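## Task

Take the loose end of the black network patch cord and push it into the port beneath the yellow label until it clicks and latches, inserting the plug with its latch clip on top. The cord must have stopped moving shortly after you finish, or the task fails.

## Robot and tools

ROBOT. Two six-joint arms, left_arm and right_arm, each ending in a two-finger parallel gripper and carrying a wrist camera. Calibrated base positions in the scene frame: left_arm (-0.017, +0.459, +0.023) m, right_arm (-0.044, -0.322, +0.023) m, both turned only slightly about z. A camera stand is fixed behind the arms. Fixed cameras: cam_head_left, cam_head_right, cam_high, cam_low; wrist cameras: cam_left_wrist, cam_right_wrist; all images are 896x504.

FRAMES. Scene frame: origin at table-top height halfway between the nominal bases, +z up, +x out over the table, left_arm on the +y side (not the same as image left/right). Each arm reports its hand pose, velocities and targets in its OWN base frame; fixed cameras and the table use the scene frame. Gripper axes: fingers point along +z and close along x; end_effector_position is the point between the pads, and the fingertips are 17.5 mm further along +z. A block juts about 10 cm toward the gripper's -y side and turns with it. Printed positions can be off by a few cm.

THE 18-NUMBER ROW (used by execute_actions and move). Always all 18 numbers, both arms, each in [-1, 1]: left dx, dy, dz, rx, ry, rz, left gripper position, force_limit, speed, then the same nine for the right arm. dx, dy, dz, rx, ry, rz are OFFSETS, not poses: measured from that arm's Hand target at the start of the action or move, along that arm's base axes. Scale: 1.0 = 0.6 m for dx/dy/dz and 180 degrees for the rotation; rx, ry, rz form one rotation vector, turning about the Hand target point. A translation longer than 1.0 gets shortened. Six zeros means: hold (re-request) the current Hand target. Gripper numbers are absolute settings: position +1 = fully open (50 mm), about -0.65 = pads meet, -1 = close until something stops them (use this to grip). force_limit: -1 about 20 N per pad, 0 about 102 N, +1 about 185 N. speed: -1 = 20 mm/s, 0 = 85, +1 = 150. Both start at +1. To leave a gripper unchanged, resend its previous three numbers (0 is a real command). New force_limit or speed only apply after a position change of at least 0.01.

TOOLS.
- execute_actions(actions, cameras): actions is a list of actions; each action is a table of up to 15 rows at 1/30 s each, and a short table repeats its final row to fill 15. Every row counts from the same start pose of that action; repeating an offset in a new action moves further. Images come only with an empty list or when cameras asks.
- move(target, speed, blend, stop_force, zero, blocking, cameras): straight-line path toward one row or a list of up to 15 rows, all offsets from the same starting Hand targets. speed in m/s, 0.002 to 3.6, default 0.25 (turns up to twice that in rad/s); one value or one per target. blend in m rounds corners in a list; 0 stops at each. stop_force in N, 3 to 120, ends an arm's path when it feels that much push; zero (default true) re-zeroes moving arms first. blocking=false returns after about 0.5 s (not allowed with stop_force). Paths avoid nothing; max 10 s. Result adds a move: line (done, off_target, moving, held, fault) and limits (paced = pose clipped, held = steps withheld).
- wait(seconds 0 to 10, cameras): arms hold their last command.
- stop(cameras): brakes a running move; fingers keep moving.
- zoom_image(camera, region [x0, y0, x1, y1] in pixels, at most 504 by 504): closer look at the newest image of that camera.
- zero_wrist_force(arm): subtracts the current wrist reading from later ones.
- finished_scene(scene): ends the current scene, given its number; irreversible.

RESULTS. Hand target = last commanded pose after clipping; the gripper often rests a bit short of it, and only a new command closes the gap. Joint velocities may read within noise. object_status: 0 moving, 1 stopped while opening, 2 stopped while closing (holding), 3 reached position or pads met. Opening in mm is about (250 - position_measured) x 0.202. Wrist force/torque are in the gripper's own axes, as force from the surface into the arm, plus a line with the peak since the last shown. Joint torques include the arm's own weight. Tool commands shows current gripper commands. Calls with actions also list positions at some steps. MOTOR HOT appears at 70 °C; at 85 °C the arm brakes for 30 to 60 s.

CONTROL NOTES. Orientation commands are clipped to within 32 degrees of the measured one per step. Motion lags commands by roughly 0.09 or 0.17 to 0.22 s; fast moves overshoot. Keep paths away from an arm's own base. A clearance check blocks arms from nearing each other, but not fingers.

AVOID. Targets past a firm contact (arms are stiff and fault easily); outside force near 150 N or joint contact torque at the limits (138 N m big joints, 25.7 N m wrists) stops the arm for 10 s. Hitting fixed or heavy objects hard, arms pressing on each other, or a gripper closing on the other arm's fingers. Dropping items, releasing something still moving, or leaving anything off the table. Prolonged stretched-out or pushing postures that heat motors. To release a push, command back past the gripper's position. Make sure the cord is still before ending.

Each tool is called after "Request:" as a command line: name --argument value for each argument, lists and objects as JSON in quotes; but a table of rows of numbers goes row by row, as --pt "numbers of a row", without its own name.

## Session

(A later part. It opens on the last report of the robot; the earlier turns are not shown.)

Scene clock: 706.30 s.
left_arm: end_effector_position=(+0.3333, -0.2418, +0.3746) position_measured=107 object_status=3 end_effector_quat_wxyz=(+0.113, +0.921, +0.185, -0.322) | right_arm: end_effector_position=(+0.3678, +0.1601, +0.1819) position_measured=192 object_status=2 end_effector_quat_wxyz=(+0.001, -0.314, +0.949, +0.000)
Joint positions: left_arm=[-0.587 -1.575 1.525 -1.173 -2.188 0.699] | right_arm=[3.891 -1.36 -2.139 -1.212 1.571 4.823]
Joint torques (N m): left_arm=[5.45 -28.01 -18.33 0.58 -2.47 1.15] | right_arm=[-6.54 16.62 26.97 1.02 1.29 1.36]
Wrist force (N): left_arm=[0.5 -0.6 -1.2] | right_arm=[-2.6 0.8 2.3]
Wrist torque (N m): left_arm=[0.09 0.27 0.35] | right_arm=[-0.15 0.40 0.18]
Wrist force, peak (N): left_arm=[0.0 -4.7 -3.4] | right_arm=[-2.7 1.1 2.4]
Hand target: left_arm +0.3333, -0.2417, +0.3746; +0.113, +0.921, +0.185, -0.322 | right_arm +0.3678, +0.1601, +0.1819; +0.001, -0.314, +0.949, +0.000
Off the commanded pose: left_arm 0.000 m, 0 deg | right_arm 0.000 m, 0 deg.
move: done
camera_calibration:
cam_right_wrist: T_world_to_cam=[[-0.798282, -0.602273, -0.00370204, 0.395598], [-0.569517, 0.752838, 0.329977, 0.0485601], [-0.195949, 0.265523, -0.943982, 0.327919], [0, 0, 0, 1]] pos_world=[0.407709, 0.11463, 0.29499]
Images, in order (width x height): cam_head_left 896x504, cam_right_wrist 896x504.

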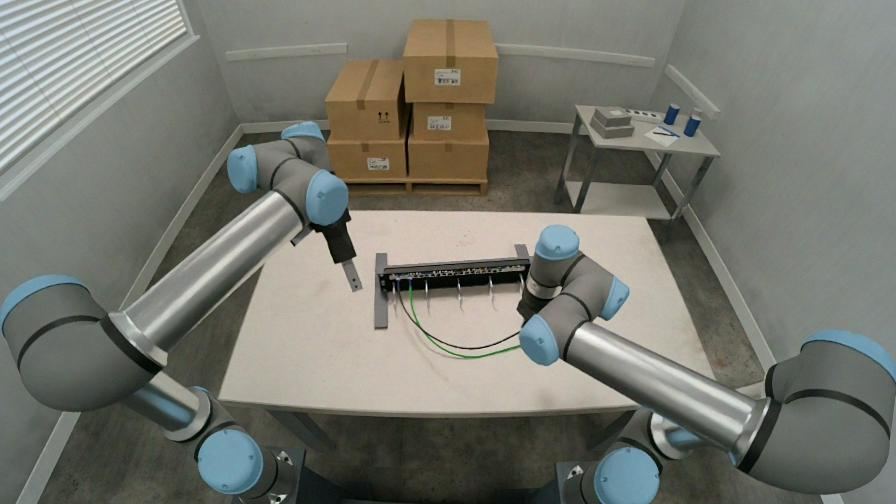

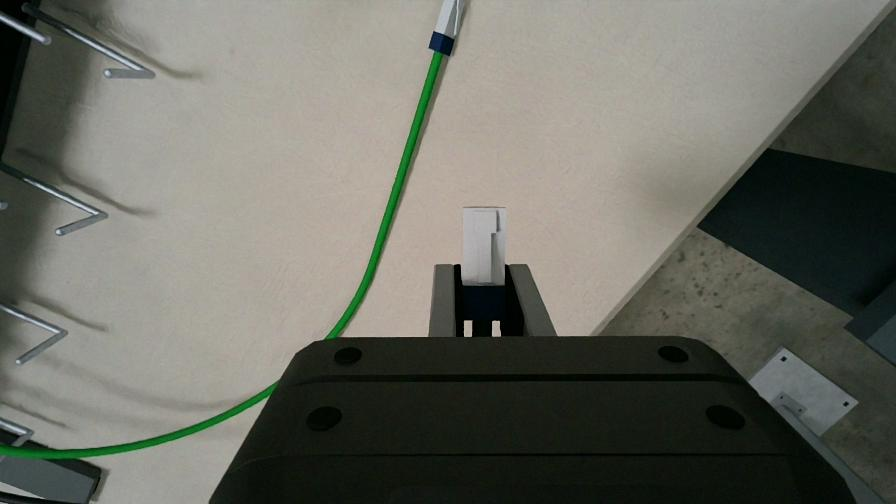

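Request:
move --pt "0.111 -0.03 0.01 -0.1129 -0.2349 -0.5971 0.3 -0.8 -0.8 0.14 0.08 0.03 0 0 0.165 -1 -0.5 -0.7" --pt "0.323 -0.212 -0.279 0.0268 0.5603 0.7073 0.3 -0.8 -0.8 0.287 0.1615 -0.07 0 0 0.33 -1 -0.5 -0.7" --speed 0.4 --blend 0.02 --cameras '["cam_right_wrist","cam_left_wrist","cam_head_left","cam_high"]'

Scene clock: 788.60 s.
left_arm: end_effector_position=(+0.5271, -0.3688, +0.2072) position_measured=107 object_status=3 end_effector_quat_wxyz=(+0.126, -0.198, +0.820, -0.521) | right_arm: end_effector_position=(+0.5401, +0.2570, +0.1399) position_measured=192 object_status=2 end_effector_quat_wxyz=(-0.001, +0.743, -0.669, +0.000)
Joint positions: left_arm=[-0.665 -1.172 2.152 -3.644 -1.959 3.335] | right_arm=[3.81 -1.879 -1.706 -1.126 1.572 3.705]
Joint torques (N m): left_arm=[-12.63 -22.33 -11.47 -5.45 -1.13 0.85] | right_arm=[2.27 41.31 15.46 1.3 1.93 0.54]
Wrist force (N): left_arm=[0.3 0.2 -0.1] | right_arm=[-2.1 0.7 1.5]
Wrist torque (N m): left_arm=[0.06 0.07 0.07] | right_arm=[-0.17 0.38 -0.02]
Wrist force, peak (N): left_arm=[-0.2 -0.3 -3.4] | right_arm=[-2.8 0.7 2.4]
Hand target: left_arm +0.5271, -0.3689, +0.2072; +0.126, -0.198, +0.820, -0.521 | right_arm +0.5400, +0.2570, +0.1399; +0.000, +0.743, -0.669, +0.000
Off the commanded pose: left_arm 0.000 m, 0 deg | right_arm 0.000 m, 0 deg.
move: done
camera_calibration:
cam_left_wrist: T_world_to_cam=[[-0.882427, -0.470348, 0.00975388, 0.299652], [-0.33881, 0.620988, -0.706811, 0.57373], [0.32639, -0.627014, -0.707335, -0.122488], [0, 0, 0, 1]] pos_world=[0.498785, -0.292141, 0.315956]
cam_right_wrist: T_world_to_cam=[[0.111925, -0.993709, -0.00378224, 0.200296], [-0.937924, -0.106898, 0.329957, 0.507498], [-0.328286, -0.033383, -0.943988, 0.444587], [0, 0, 0, 1]] pos_world=[0.599528, 0.268128, 0.25299]
Images, in order (width x height): cam_head_left 896x504, cam_high 896x504, cam_left_wrist 896x504, cam_right_wrist 896x504.

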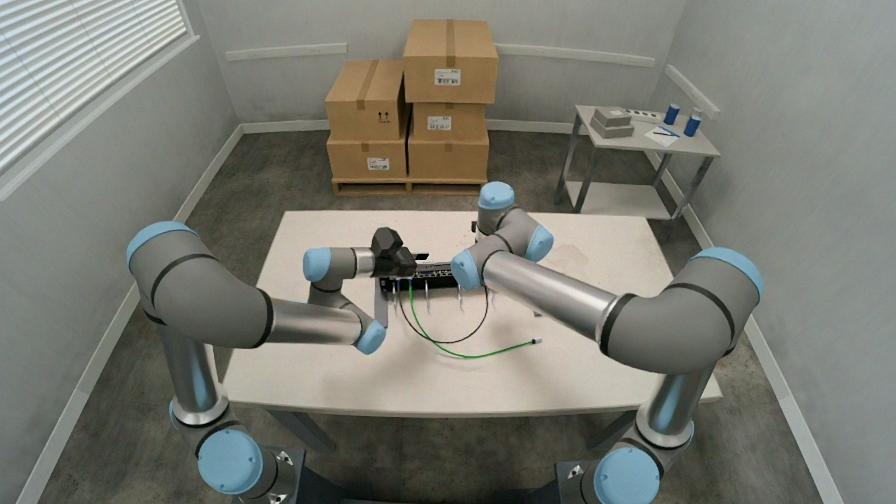

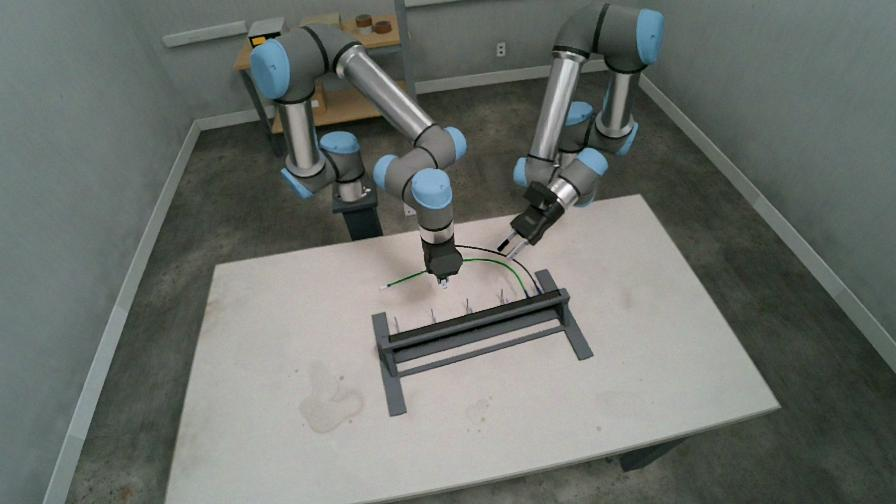

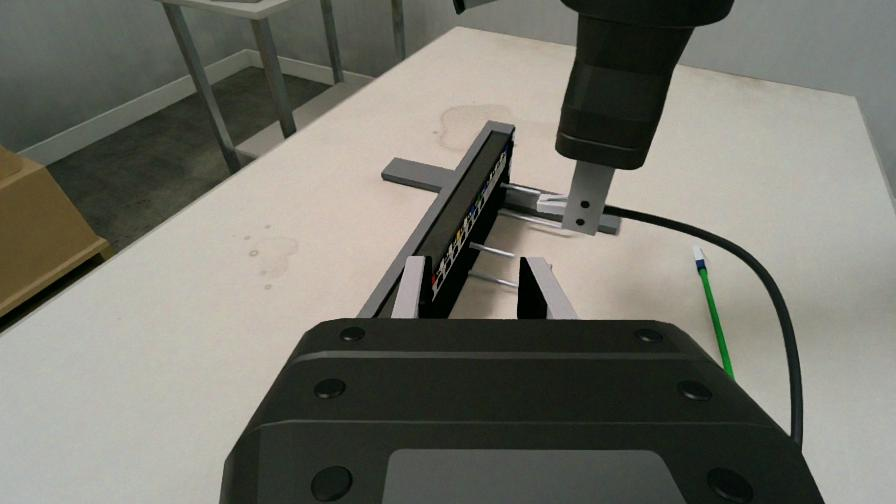

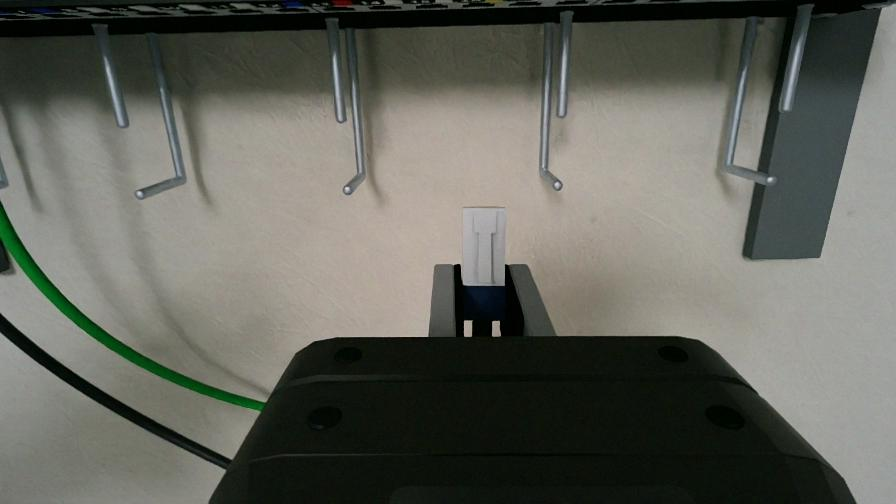

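Request:
zoom_image --camera "cam_right_wrist" --region '[0, 0, 400, 60]'

Request:
zoom_image --camera "cam_right_wrist" --region '[400, 0, 800, 60]'

Request:
zoom_image --camera "cam_right_wrist" --region '[400, 0, 580, 60]'

Request:
zoom_image --camera "cam_left_wrist" --region '[420, 130, 600, 290]'

Scaled by 1.260 from the camera's 896x504 image, which has a finer 1280x720 frame.

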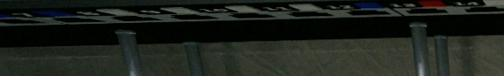

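Scaled by 1.260 from the camera's 896x504 image, which has a finer 1280x720 frame.

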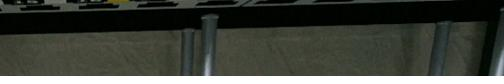

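Scaled by 2.800 from the camera's 896x504 image, which has a finer 1280x720 frame.

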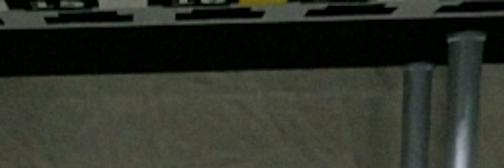

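Scaled by 2.800 from the camera's 896x504 image, which has a finer 1280x720 frame.

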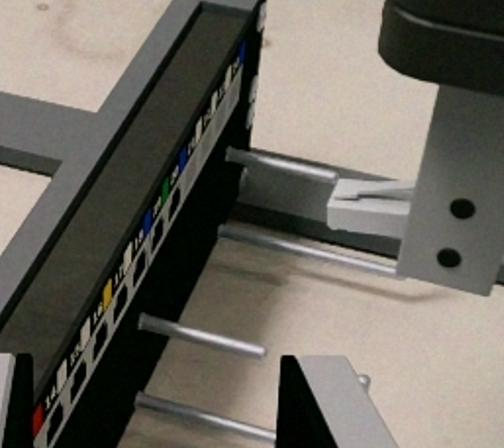

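Request:
move --pt "0 0 0 0 0 0 0.3 -0.8 -0.8 0.05 0.0032 -0.115 0 0 0.0067 -1 -0.5 -0.7" --speed 0.15 --cameras '["cam_right_wrist","cam_left_wrist"]'

Request:
zoom_image --camera "cam_right_wrist" --region '[400, 60, 600, 240]'

Request:
zoom_image --camera "cam_left_wrist" --region '[430, 170, 590, 290]'

Scene clock: 830.37 s.
left_arm: end_effector_position=(+0.5271, -0.3689, +0.2072) position_measured=107 object_status=3 end_effector_quat_wxyz=(+0.126, -0.198, +0.820, -0.521) | right_arm: end_effector_position=(+0.5701, +0.2589, +0.0710) position_measured=192 object_status=2 end_effector_quat_wxyz=(-0.001, +0.750, -0.661, +0.000)
Joint positions: left_arm=[-0.665 -1.172 2.152 -3.645 -1.959 3.336] | right_arm=[3.782 -2.019 -1.704 -0.988 1.572 3.656]
Joint torques (N m): left_arm=[-13.26 -22.71 -9.02 -5.17 -1.51 2.38] | right_arm=[9.9 36.48 13.88 2.1 -0.24 1.9]
Wrist force (N): left_arm=[0.3 0.3 -0.2] | right_arm=[-2.5 0.6 1.5]
Wrist torque (N m): left_arm=[0.07 0.08 0.07] | right_arm=[-0.20 0.42 0.04]
Wrist force, peak (N): left_arm=[0.3 0.6 -0.6] | right_arm=[-2.3 -0.3 3.9]
Hand target: left_arm +0.5271, -0.3689, +0.2072; +0.126, -0.198, +0.820, -0.521 | right_arm +0.5700, +0.2590, +0.0709; +0.000, +0.750, -0.661, +0.000
Off the commanded pose: left_arm 0.000 m, 0 deg | right_arm 0.000 m, 0 deg.
move: done
camera_calibration:
cam_left_wrist: T_world_to_cam=[[-0.882576, -0.47007, 0.00962565, 0.299713], [-0.338524, 0.621118, -0.706833, 0.57359], [0.326283, -0.627093, -0.707315, -0.122565], [0, 0, 0, 1]] pos_world=[0.498685, -0.292241, 0.315856]
cam_right_wrist: T_world_to_cam=[[0.13285, -0.991129, -0.00372035, 0.185998], [-0.935508, -0.126633, 0.329832, 0.562268], [-0.327377, -0.0403379, -0.944032, 0.390719], [0, 0, 0, 1]] pos_world=[0.629209, 0.271311, 0.18409]
Images, in order (width x height): cam_left_wrist 896x504, cam_right_wrist 896x504.

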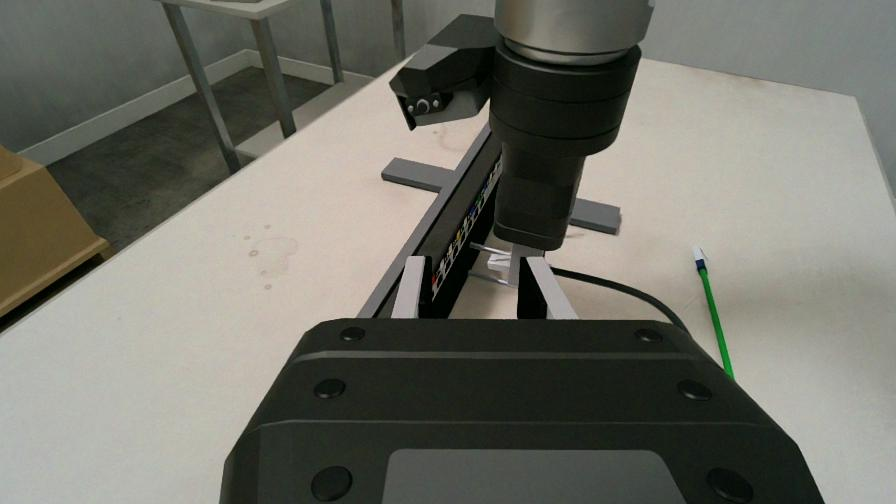

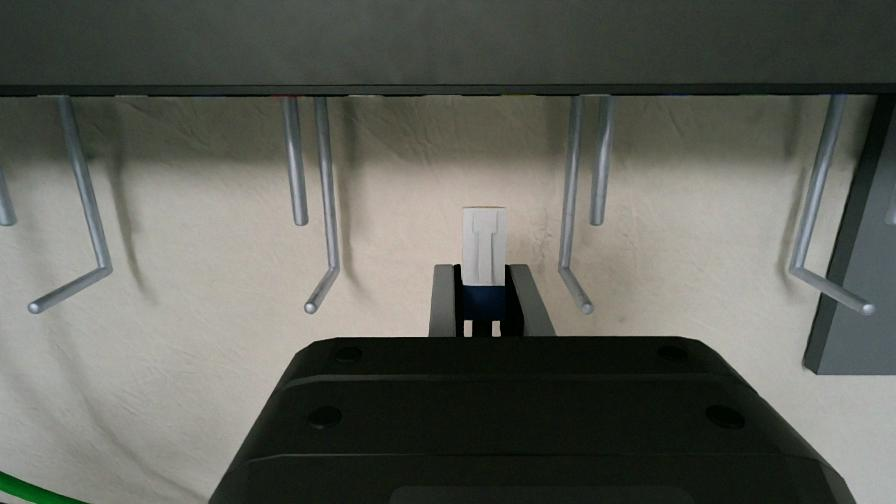

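Scaled by 2.520 from the camera's 896x504 image, which has a finer 1280x720 frame.

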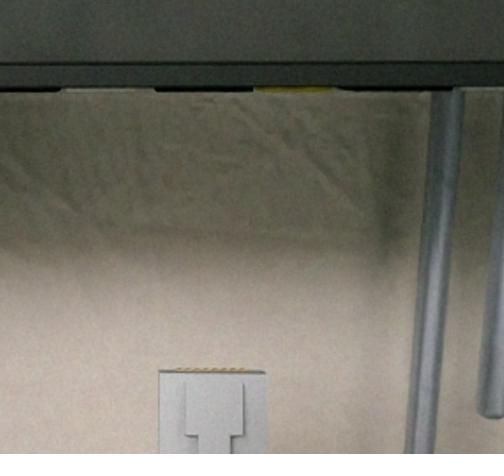

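Scaled by 3.150 from the camera's 896x504 image, which has a finer 1280x720 frame.

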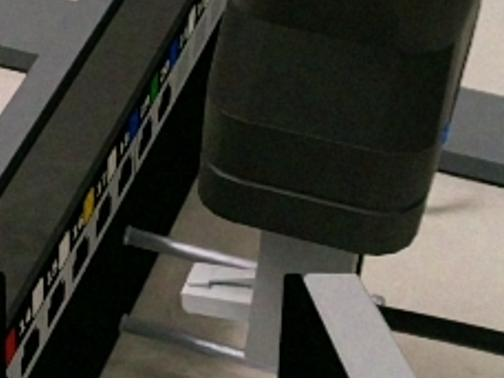

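Request:
zoom_image --camera "cam_left_wrist" --region '[440, 220, 520, 280]'

Request:
zoom_image --camera "cam_left_wrist" --region '[440, 225, 475, 255]'

Request:
zoom_image --camera "cam_left_wrist" --region '[480, 245, 520, 280]'

Scaled by 6.300 from the camera's 896x504 image, which has a finer 1280x720 frame.

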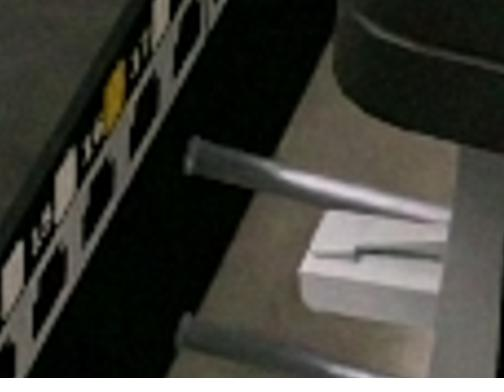

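Scaled by 14.400 from the camera's 896x504 image, which has a finer 1280x720 frame.

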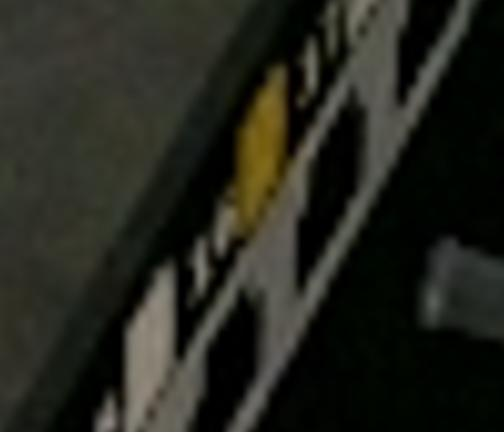

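Scaled by 12.600 from the camera's 896x504 image, which has a finer 1280x720 frame.

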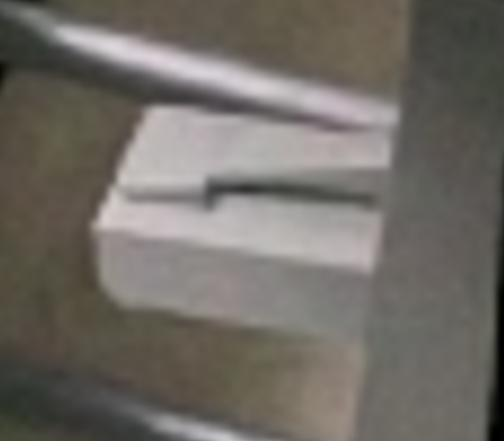

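Request:
zoom_image --camera "cam_left_wrist" --region '[444, 238, 472, 262]'

Scaled by 18.000 from the camera's 896x504 image, which has a finer 1280x720 frame.

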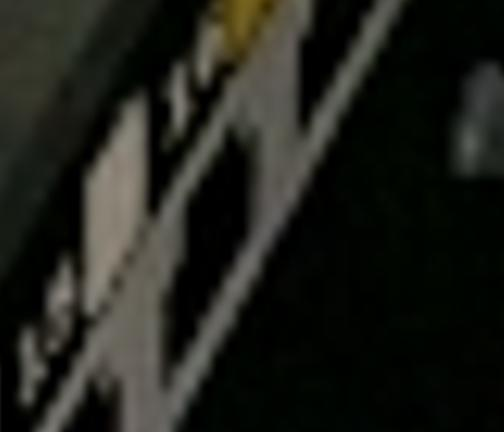

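Request:
move --pt "0 0 0 0 0 0 0.3 -0.8 -0.8 0.0376 0.0018 -0.006 0 0 0 -1 -0.5 -0.7" --speed 0.04 --stop_force 6 --cameras '["cam_right_wrist","cam_left_wrist"]'

Request:
zoom_image --camera "cam_left_wrist" --region '[444, 230, 484, 270]'

Request:
zoom_image --camera "cam_left_wrist" --region '[420, 200, 520, 290]'

Scene clock: 898.27 s.
left_arm: end_effector_position=(+0.5271, -0.3689, +0.2072) position_measured=107 object_status=3 end_effector_quat_wxyz=(+0.126, -0.198, +0.820, -0.521) | right_arm: end_effector_position=(+0.5926, +0.2600, +0.0673) position_measured=192 object_status=2 end_effector_quat_wxyz=(+0.000, +0.750, -0.661, +0.000)
Joint positions: left_arm=[-0.665 -1.172 2.152 -3.645 -1.959 3.336] | right_arm=[3.762 -2.067 -1.64 -1.005 1.572 3.636]
Joint torques (N m): left_arm=[-12.67 -26.04 -9.19 -4.05 0.08 2.05] | right_arm=[10.47 48.66 14.77 5.66 1.81 1.9]
Wrist force (N): left_arm=[0.1 0.5 -0.2] | right_arm=[-2.1 1.0 2.2]
Wrist torque (N m): left_arm=[0.10 0.11 0.07] | right_arm=[-0.12 0.32 0.15]
Wrist force, peak (N): left_arm=[-0.2 0.8 -0.1] | right_arm=[-2.0 1.7 2.1]
Hand target: left_arm +0.5271, -0.3689, +0.2072; +0.126, -0.198, +0.820, -0.521 | right_arm +0.5926, +0.2600, +0.0673; +0.000, +0.750, -0.661, +0.000
Off the commanded pose: left_arm 0.000 m, 0 deg | right_arm 0.000 m, 0 deg.
move: done
camera_calibration:
cam_left_wrist: T_world_to_cam=[[-0.882576, -0.47007, 0.00962565, 0.299713], [-0.338524, 0.621118, -0.706833, 0.57359], [0.326283, -0.627093, -0.707315, -0.122565], [0, 0, 0, 1]] pos_world=[0.498685, -0.292241, 0.315856]
cam_right_wrist: T_world_to_cam=[[0.132889, -0.991124, -0.00364402, 0.184044], [-0.935461, -0.126639, 0.329963, 0.584623], [-0.327496, -0.0404397, -0.943987, 0.394734], [0, 0, 0, 1]] pos_world=[0.651708, 0.27241, 0.18039]
Images, in order (width x height): cam_left_wrist 896x504, cam_right_wrist 896x504.

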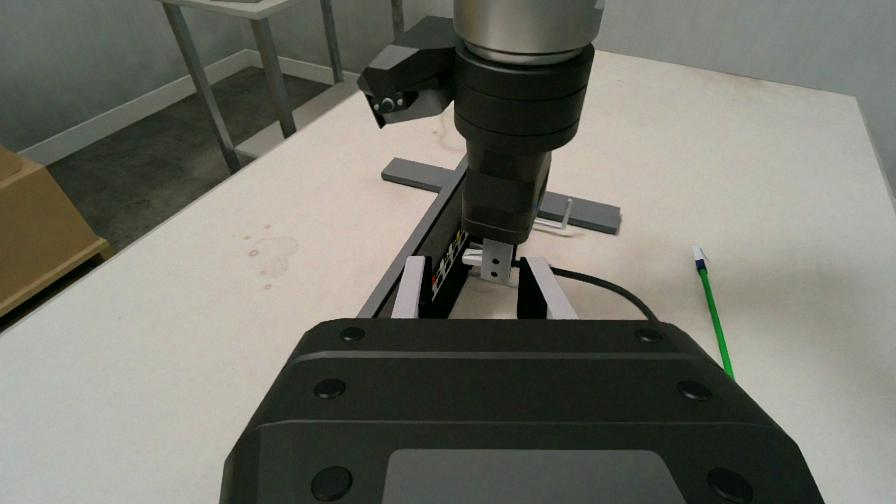

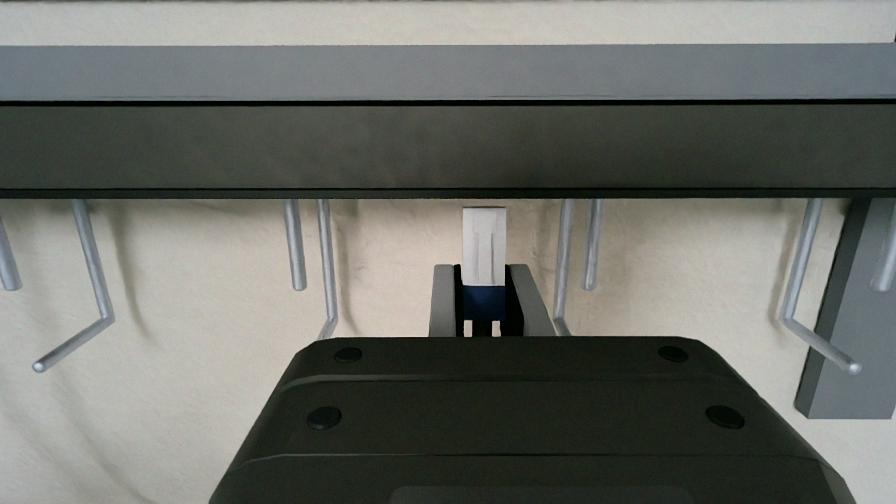

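Scaled by 12.600 from the camera's 896x504 image, which has a finer 1280x720 frame.

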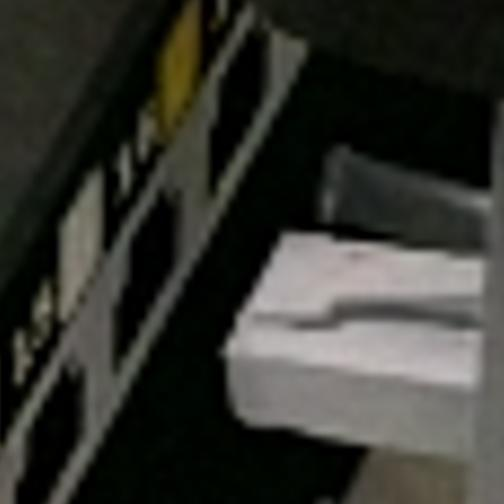

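Scaled by 5.040 from the camera's 896x504 image, which has a finer 1280x720 frame.

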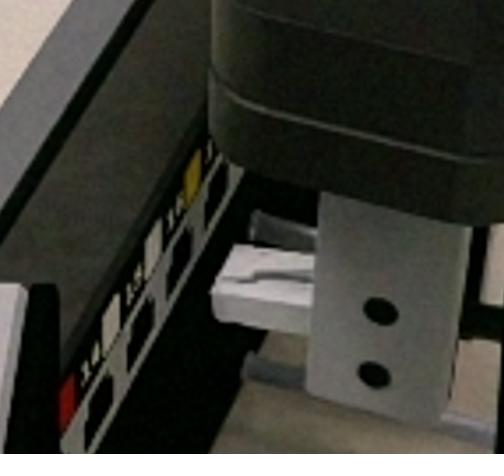

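Request:
zoom_image --camera "cam_left_wrist" --region '[448, 238, 464, 262]'

Request:
zoom_image --camera "cam_left_wrist" --region '[458, 243, 482, 269]'

Request:
zoom_image --camera "cam_right_wrist" --region '[440, 180, 530, 240]'

Scaled by 21.000 from the camera's 896x504 image, which has a finer 1280x720 frame.

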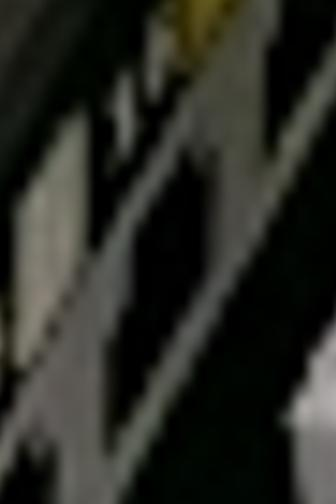

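Scaled by 19.385 from the camera's 896x504 image, which has a finer 1280x720 frame.

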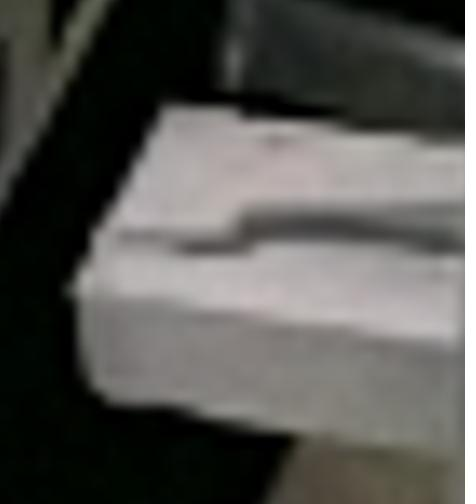

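Scaled by 5.600 from the camera's 896x504 image, which has a finer 1280x720 frame.

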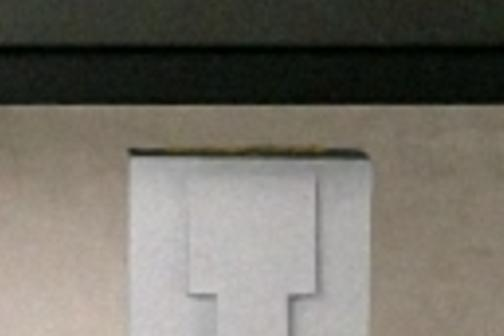

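Request:
zoom_image --camera "cam_right_wrist" --region '[445, 200, 525, 300]'

Scaled by 5.040 from the camera's 896x504 image, which has a finer 1280x720 frame.

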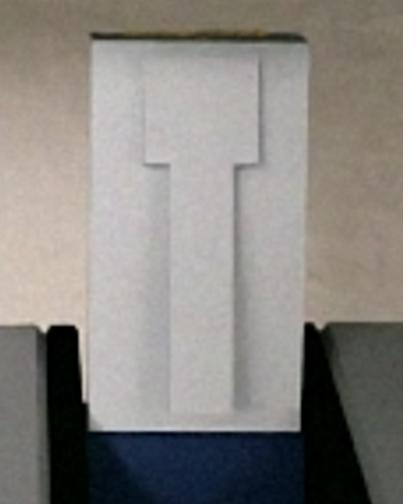

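Request:
move --pt "0 0 0 0 0 0 0.3 -0.8 -0.8 -0.0063 -0.0008 -0.006 0.0067 -0.0496 0 -1 -0.5 -0.7" --speed 0.05 --cameras '["cam_right_wrist","cam_left_wrist"]'

Request:
zoom_image --camera "cam_left_wrist" --region '[444, 230, 484, 270]'

Request:
zoom_image --camera "cam_left_wrist" --region '[458, 243, 482, 269]'

Request:
zoom_image --camera "cam_right_wrist" --region '[400, 80, 580, 240]'

Scene clock: 983.37 s.
left_arm: end_effector_position=(+0.5271, -0.3689, +0.2072) position_measured=107 object_status=3 end_effector_quat_wxyz=(+0.126, -0.198, +0.820, -0.521) | right_arm: end_effector_position=(+0.5888, +0.2596, +0.0637) position_measured=192 object_status=2 end_effector_quat_wxyz=(-0.060, +0.748, -0.659, +0.051)
Joint positions: left_arm=[-0.665 -1.172 2.152 -3.645 -1.959 3.336] | right_arm=[3.797 -2.012 -1.792 -0.772 1.494 3.666]
Joint torques (N m): left_arm=[-12.84 -29.48 -8.57 -2.95 0.57 1.8] | right_arm=[-3.79 31.92 29.27 0.54 2.31 -0.79]
Wrist force (N): left_arm=[0.2 0.5 -0.3] | right_arm=[-2.4 0.8 2.6]
Wrist torque (N m): left_arm=[0.09 0.10 0.07] | right_arm=[-0.18 0.35 -0.02]
Wrist force, peak (N): left_arm=[0.1 0.8 -0.3] | right_arm=[-2.9 1.4 2.5]
Hand target: left_arm +0.5271, -0.3689, +0.2072; +0.126, -0.198, +0.820, -0.521 | right_arm +0.5888, +0.2596, +0.0637; -0.060, +0.748, -0.659, +0.051
Off the commanded pose: left_arm 0.000 m, 0 deg | right_arm 0.000 m, 0 deg.
move: done
camera_calibration:
cam_left_wrist: T_world_to_cam=[[-0.882576, -0.47007, 0.00962565, 0.299713], [-0.338524, 0.621118, -0.706833, 0.57359], [0.326283, -0.627093, -0.707315, -0.122565], [0, 0, 0, 1]] pos_world=[0.498685, -0.292241, 0.315856]
cam_right_wrist: T_world_to_cam=[[0.133498, -0.991042, -0.00368714, 0.183734], [-0.975146, -0.132018, 0.177934, 0.616675], [-0.176827, -0.0201583, -0.984035, 0.298671], [0, 0, 0, 1]] pos_world=[0.629633, 0.269521, 0.184853]
Images, in order (width x height): cam_left_wrist 896x504, cam_right_wrist 896x504.

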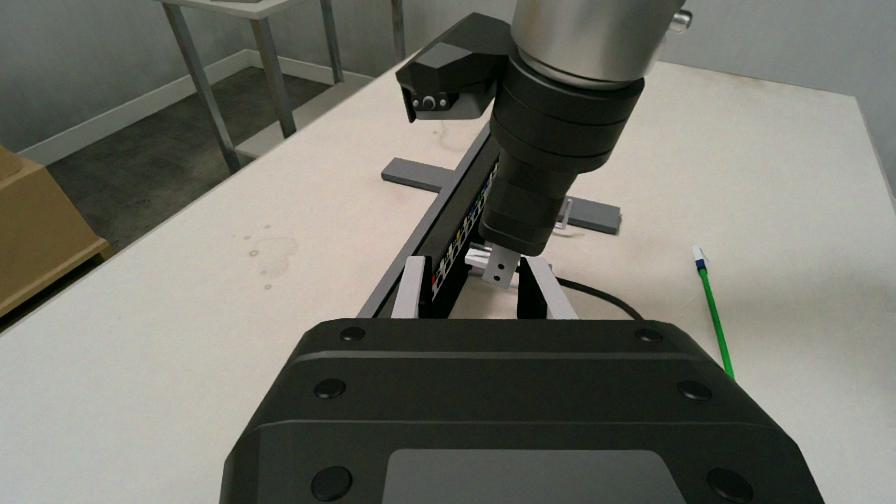

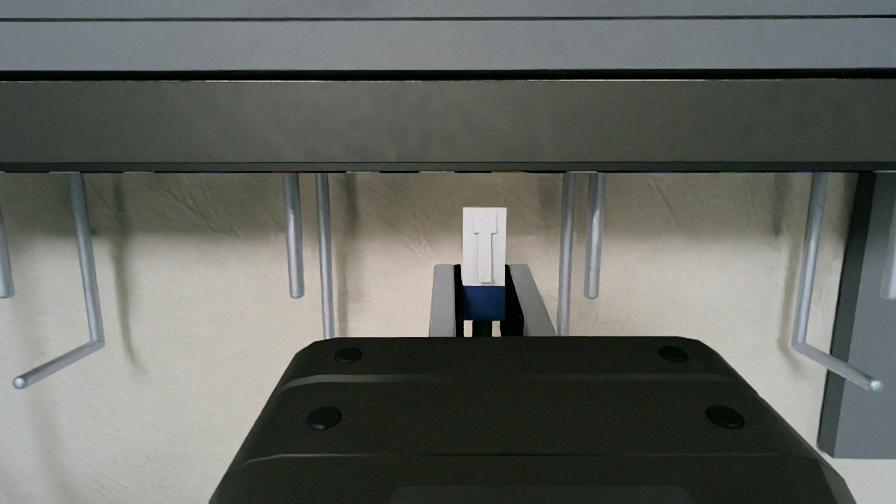

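Scaled by 12.600 from the camera's 896x504 image, which has a finer 1280x720 frame.

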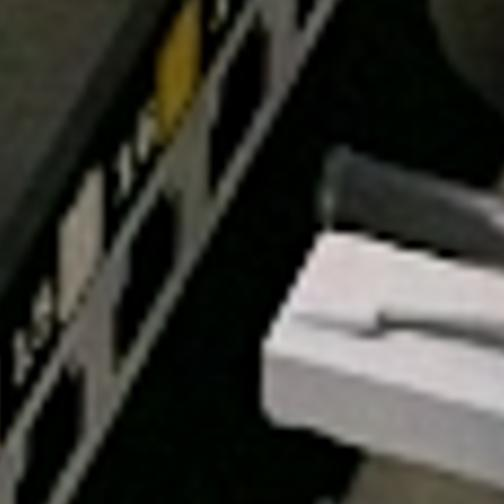

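Scaled by 19.385 from the camera's 896x504 image, which has a finer 1280x720 frame.

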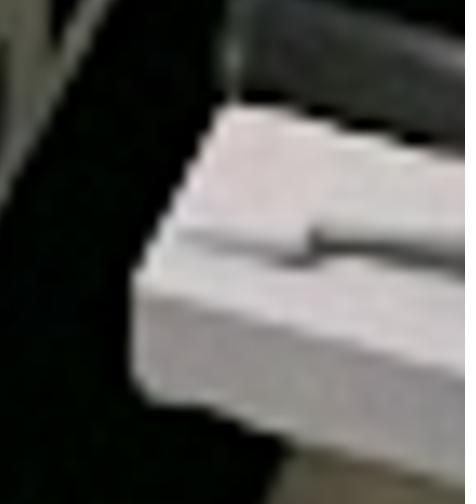

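Scaled by 2.800 from the camera's 896x504 image, which has a finer 1280x720 frame.

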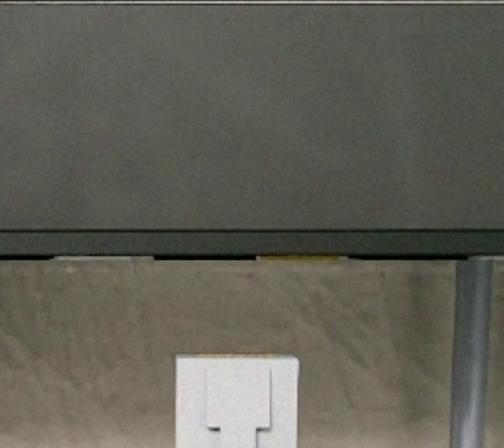

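Request:
move --pt "0 0 0 0 0 0 0.3 -0.8 -0.8 0.0267 0.0029 0 0 0 0 -1 -0.5 -0.7" --speed 0.012 --stop_force 8 --cameras '["cam_right_wrist","cam_left_wrist"]'

Request:
zoom_image --camera "cam_left_wrist" --region '[444, 230, 484, 270]'

Request:
zoom_image --camera "cam_left_wrist" --region '[448, 238, 468, 265]'

Scene clock: 1001.43 s.
left_arm: end_effector_position=(+0.5271, -0.3689, +0.2072) position_measured=107 object_status=3 end_effector_quat_wxyz=(+0.126, -0.198, +0.820, -0.521) | right_arm: end_effector_position=(+0.5994, +0.2607, +0.0637) position_measured=192 object_status=2 end_effector_quat_wxyz=(-0.060, +0.748, -0.659, +0.051)
Joint positions: left_arm=[-0.665 -1.172 2.152 -3.645 -1.959 3.336] | right_arm=[3.788 -2.032 -1.76 -0.783 1.495 3.656]
Joint torques (N m): left_arm=[-12.86 -32.74 -9.73 -1.91 0.4 1.4] | right_arm=[9.44 46.39 12.54 5.67 -3.7 1.86]
Wrist force (N): left_arm=[0.0 0.5 -0.3] | right_arm=[-4.7 1.2 2.1]
Wrist torque (N m): left_arm=[0.11 0.13 0.07] | right_arm=[-0.13 0.37 0.09]
Wrist force, peak (N): left_arm=[0.1 0.8 -0.3] | right_arm=[-5.2 15.4 -0.8]
Hand target: left_arm +0.5271, -0.3689, +0.2072; +0.126, -0.198, +0.820, -0.521 | right_arm +0.5994, +0.2607, +0.0637; -0.060, +0.748, -0.659, +0.051 (not the last commanded pose)
Off the commanded pose: left_arm 0.000 m, 0 deg | right_arm 0.005 m, 0 deg.
move: contact (right_arm)
camera_calibration:
cam_left_wrist: T_world_to_cam=[[-0.882576, -0.47007, 0.00962565, 0.299713], [-0.338524, 0.621118, -0.706833, 0.57359], [0.326283, -0.627093, -0.707315, -0.122565], [0, 0, 0, 1]] pos_world=[0.498685, -0.292241, 0.315856]
cam_right_wrist: T_world_to_cam=[[0.133474, -0.991045, -0.00381173, 0.183434], [-0.975111, -0.132014, 0.17813, 0.627211], [-0.177038, -0.020059, -0.984, 0.300588], [0, 0, 0, 1]] pos_world=[0.640332, 0.270622, 0.184752]
Images, in order (width x height): cam_left_wrist 896x504, cam_right_wrist 896x504.

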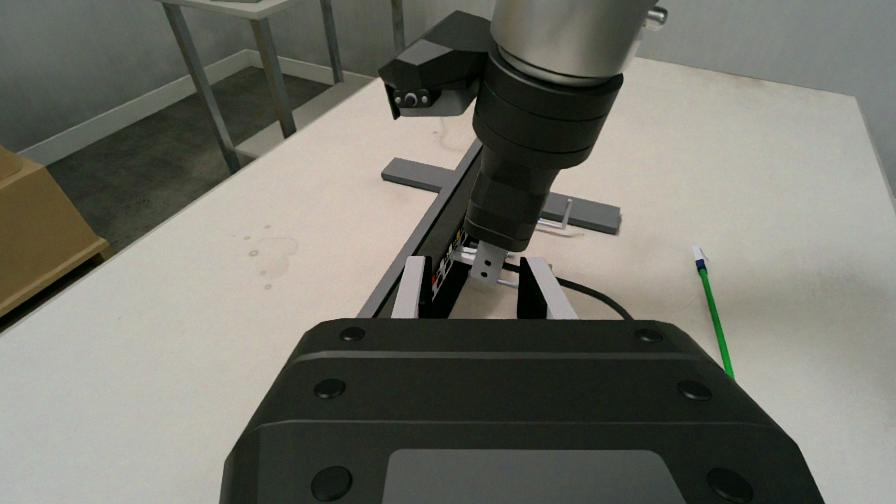

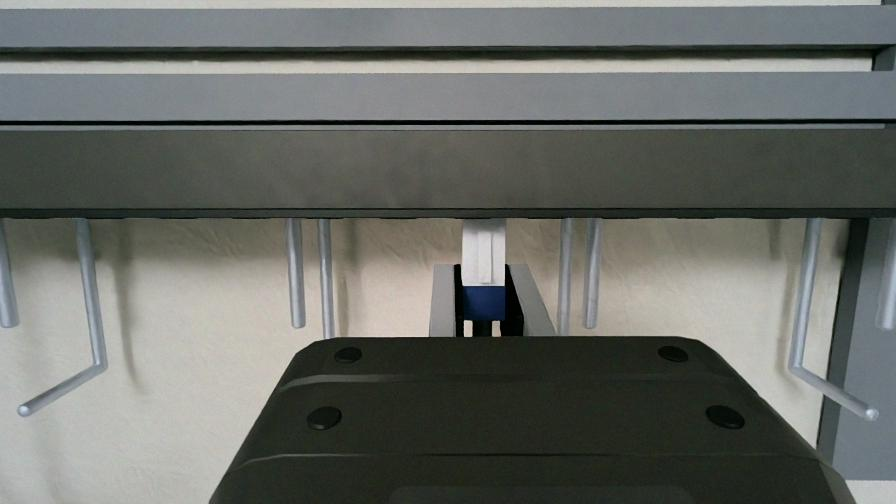

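Scaled by 12.600 from the camera's 896x504 image, which has a finer 1280x720 frame.

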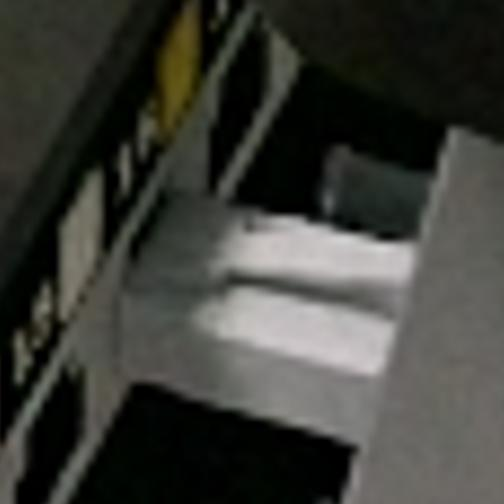

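Scaled by 18.667 from the camera's 896x504 image, which has a finer 1280x720 frame.

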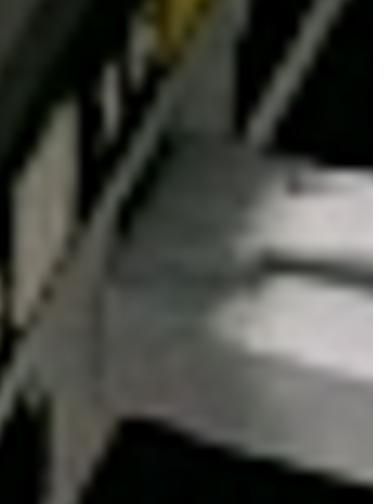

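Request:
move --target '[0,0,0,0,0,0,0.3,-0.8,-0.8,-0.001775,0.000685,0,0,0,0,-1,-0.5,-0.7]' --speed 0.01

Request:
move --target '[0,0,0,0,0,0,0.3,-0.8,-0.8,0.008258,0.001117,0,0,0,0,-1,-0.5,-0.7]' --speed 0.008 --stop_force 8 --cameras '["cam_left_wrist"]'

Request:
zoom_image --camera "cam_left_wrist" --region '[444, 230, 484, 270]'

Scene clock: 1054.73 s.
left_arm: end_effector_position=(+0.5271, -0.3689, +0.2072) position_measured=107 object_status=3 end_effector_quat_wxyz=(+0.126, -0.198, +0.820, -0.521) | right_arm: end_effector_position=(+0.5983, +0.2611, +0.0637) position_measured=192 object_status=2 end_effector_quat_wxyz=(-0.060, +0.748, -0.659, +0.051)
Joint positions: left_arm=[-0.665 -1.172 2.152 -3.645 -1.959 3.336] | right_arm=[3.79 -2.03 -1.762 -0.782 1.495 3.658]
Joint torques (N m): left_arm=[-12.51 -35.63 -8.84 -1.05 0.4 1.3] | right_arm=[8.57 44.02 15.76 5.78 -3.18 1.86]
Wrist force (N): left_arm=[0.1 0.3 -0.1] | right_arm=[-2.7 1.1 2.6]
Wrist torque (N m): left_arm=[0.07 0.12 0.07] | right_arm=[-0.14 0.42 -0.01]
Wrist force, peak (N): left_arm=[0.2 0.6 -0.5] | right_arm=[-4.9 1.5 2.1]
Hand target: left_arm +0.5271, -0.3689, +0.2072; +0.126, -0.198, +0.820, -0.521 | right_arm +0.5983, +0.2611, +0.0637; -0.060, +0.748, -0.659, +0.051
Off the commanded pose: left_arm 0.000 m, 0 deg | right_arm 0.000 m, 0 deg.
move: done

Scene clock: 1056.17 s.
left_arm: end_effector_position=(+0.5271, -0.3689, +0.2072) position_measured=107 object_status=3 end_effector_quat_wxyz=(+0.126, -0.198, +0.820, -0.521) | right_arm: end_effector_position=(+0.6033, +0.2618, +0.0637) position_measured=192 object_status=2 end_effector_quat_wxyz=(-0.060, +0.748, -0.659, +0.051)
Joint positions: left_arm=[-0.665 -1.172 2.152 -3.645 -1.959 3.336] | right_arm=[3.785 -2.039 -1.747 -0.787 1.496 3.654]
Joint torques (N m): left_arm=[-12.74 -37.41 -9.21 -0.98 0.46 1.24] | right_arm=[5.32 45.67 11.58 5.27 0.71 1.27]
Wrist force (N): left_arm=[0.0 0.7 0.1] | right_arm=[-3.8 -0.5 0.8]
Wrist torque (N m): left_arm=[0.12 0.12 0.07] | right_arm=[-0.18 0.34 0.13]
Wrist force, peak (N): left_arm=[0.2 0.7 -0.4] | right_arm=[-1.3 6.1 1.2]
Hand target: left_arm +0.5271, -0.3689, +0.2072; +0.126, -0.198, +0.820, -0.521 | right_arm +0.6033, +0.2618, +0.0637; -0.060, +0.748, -0.659, +0.051
Off the commanded pose: left_arm 0.000 m, 0 deg | right_arm 0.000 m, 0 deg.
move: done
camera_calibration:
cam_left_wrist: T_world_to_cam=[[-0.882576, -0.47007, 0.00962565, 0.299713], [-0.338524, 0.621118, -0.706833, 0.57359], [0.326283, -0.627093, -0.707315, -0.122565], [0, 0, 0, 1]] pos_world=[0.498685, -0.292241, 0.315856]
Images, in order (width x height): cam_left_wrist 896x504.

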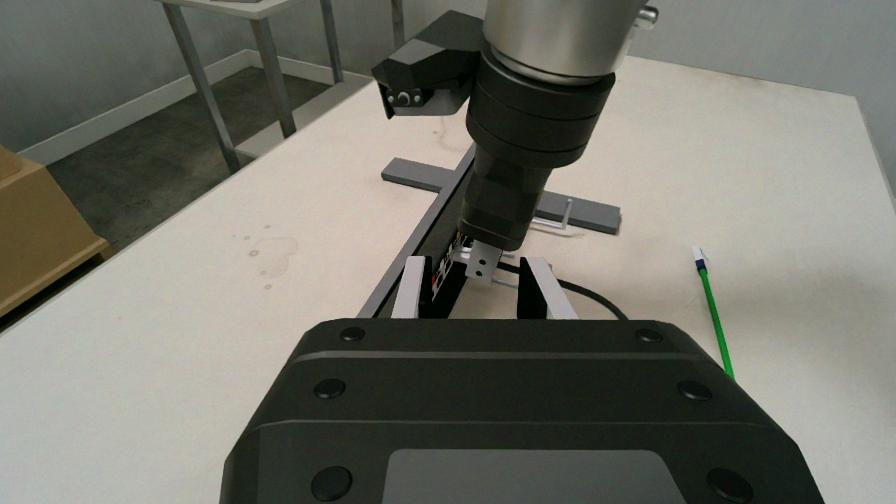

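Scaled by 12.600 from the camera's 896x504 image, which has a finer 1280x720 frame.

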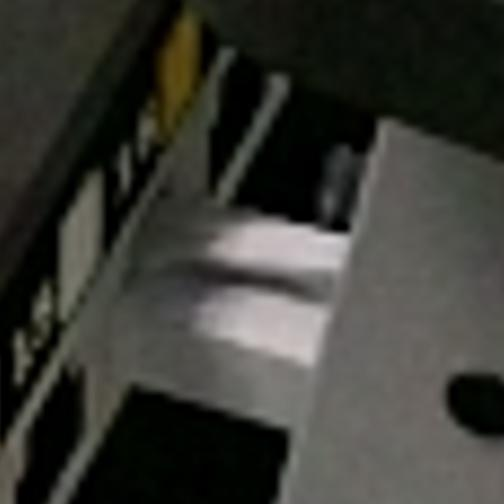

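Request:
move --target '[0,0,0,0,0,0,0.3,-0.8,-0.8,0.01817,0.00246,0,0,0,0,-1,-0.5,-0.7]' --speed 0.012 --stop_force 20 --cameras '["cam_left_wrist"]'

Request:
zoom_image --camera "cam_left_wrist" --region '[444, 230, 484, 270]'

Scene clock: 1067.43 s.
left_arm: end_effector_position=(+0.5271, -0.3689, +0.2072) position_measured=107 object_status=3 end_effector_quat_wxyz=(+0.126, -0.198, +0.820, -0.521) | right_arm: end_effector_position=(+0.6081, +0.2624, +0.0636) position_measured=192 object_status=2 end_effector_quat_wxyz=(-0.060, +0.748, -0.659, +0.051)
Joint positions: left_arm=[-0.665 -1.172 2.152 -3.645 -1.959 3.336] | right_arm=[3.782 -2.049 -1.733 -0.793 1.496 3.65]
Joint torques (N m): left_arm=[-12.92 -40.35 -9.52 -1 0.4 0.91] | right_arm=[9.09 46.92 18.05 6.51 -4.61 1.93]
Wrist force (N): left_arm=[0.0 0.5 0.2] | right_arm=[-1.3 16.1 -3.1]
Wrist torque (N m): left_arm=[0.10 0.12 0.07] | right_arm=[0.30 0.40 0.15]
Wrist force, peak (N): left_arm=[0.1 0.7 -0.5] | right_arm=[1.3 30.3 -7.9]
Hand target: left_arm +0.5271, -0.3689, +0.2072; +0.126, -0.198, +0.820, -0.521 | right_arm +0.6081, +0.2624, +0.0636; -0.060, +0.748, -0.659, +0.051 (not the last commanded pose)
Off the commanded pose: left_arm 0.000 m, 0 deg | right_arm 0.006 m, 0 deg.
move: contact (right_arm)
camera_calibration:
cam_left_wrist: T_world_to_cam=[[-0.882576, -0.47007, 0.00962565, 0.299713], [-0.338524, 0.621118, -0.706833, 0.57359], [0.326283, -0.627093, -0.707315, -0.122565], [0, 0, 0, 1]] pos_world=[0.498685, -0.292241, 0.315856]
Images, in order (width x height): cam_left_wrist 896x504.

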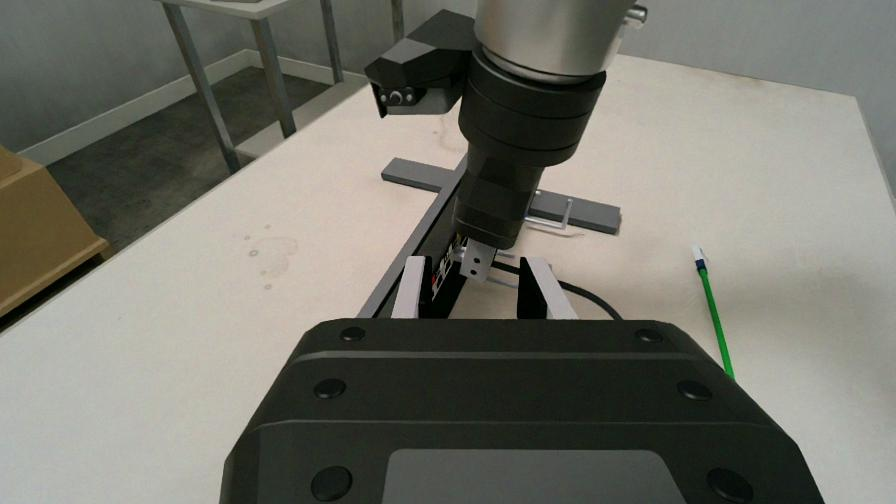

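Scaled by 12.600 from the camera's 896x504 image, which has a finer 1280x720 frame.

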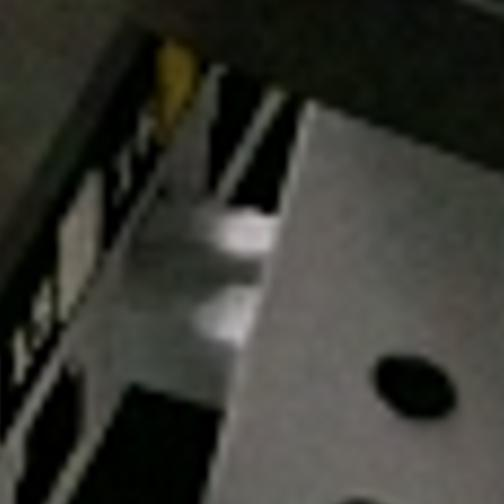

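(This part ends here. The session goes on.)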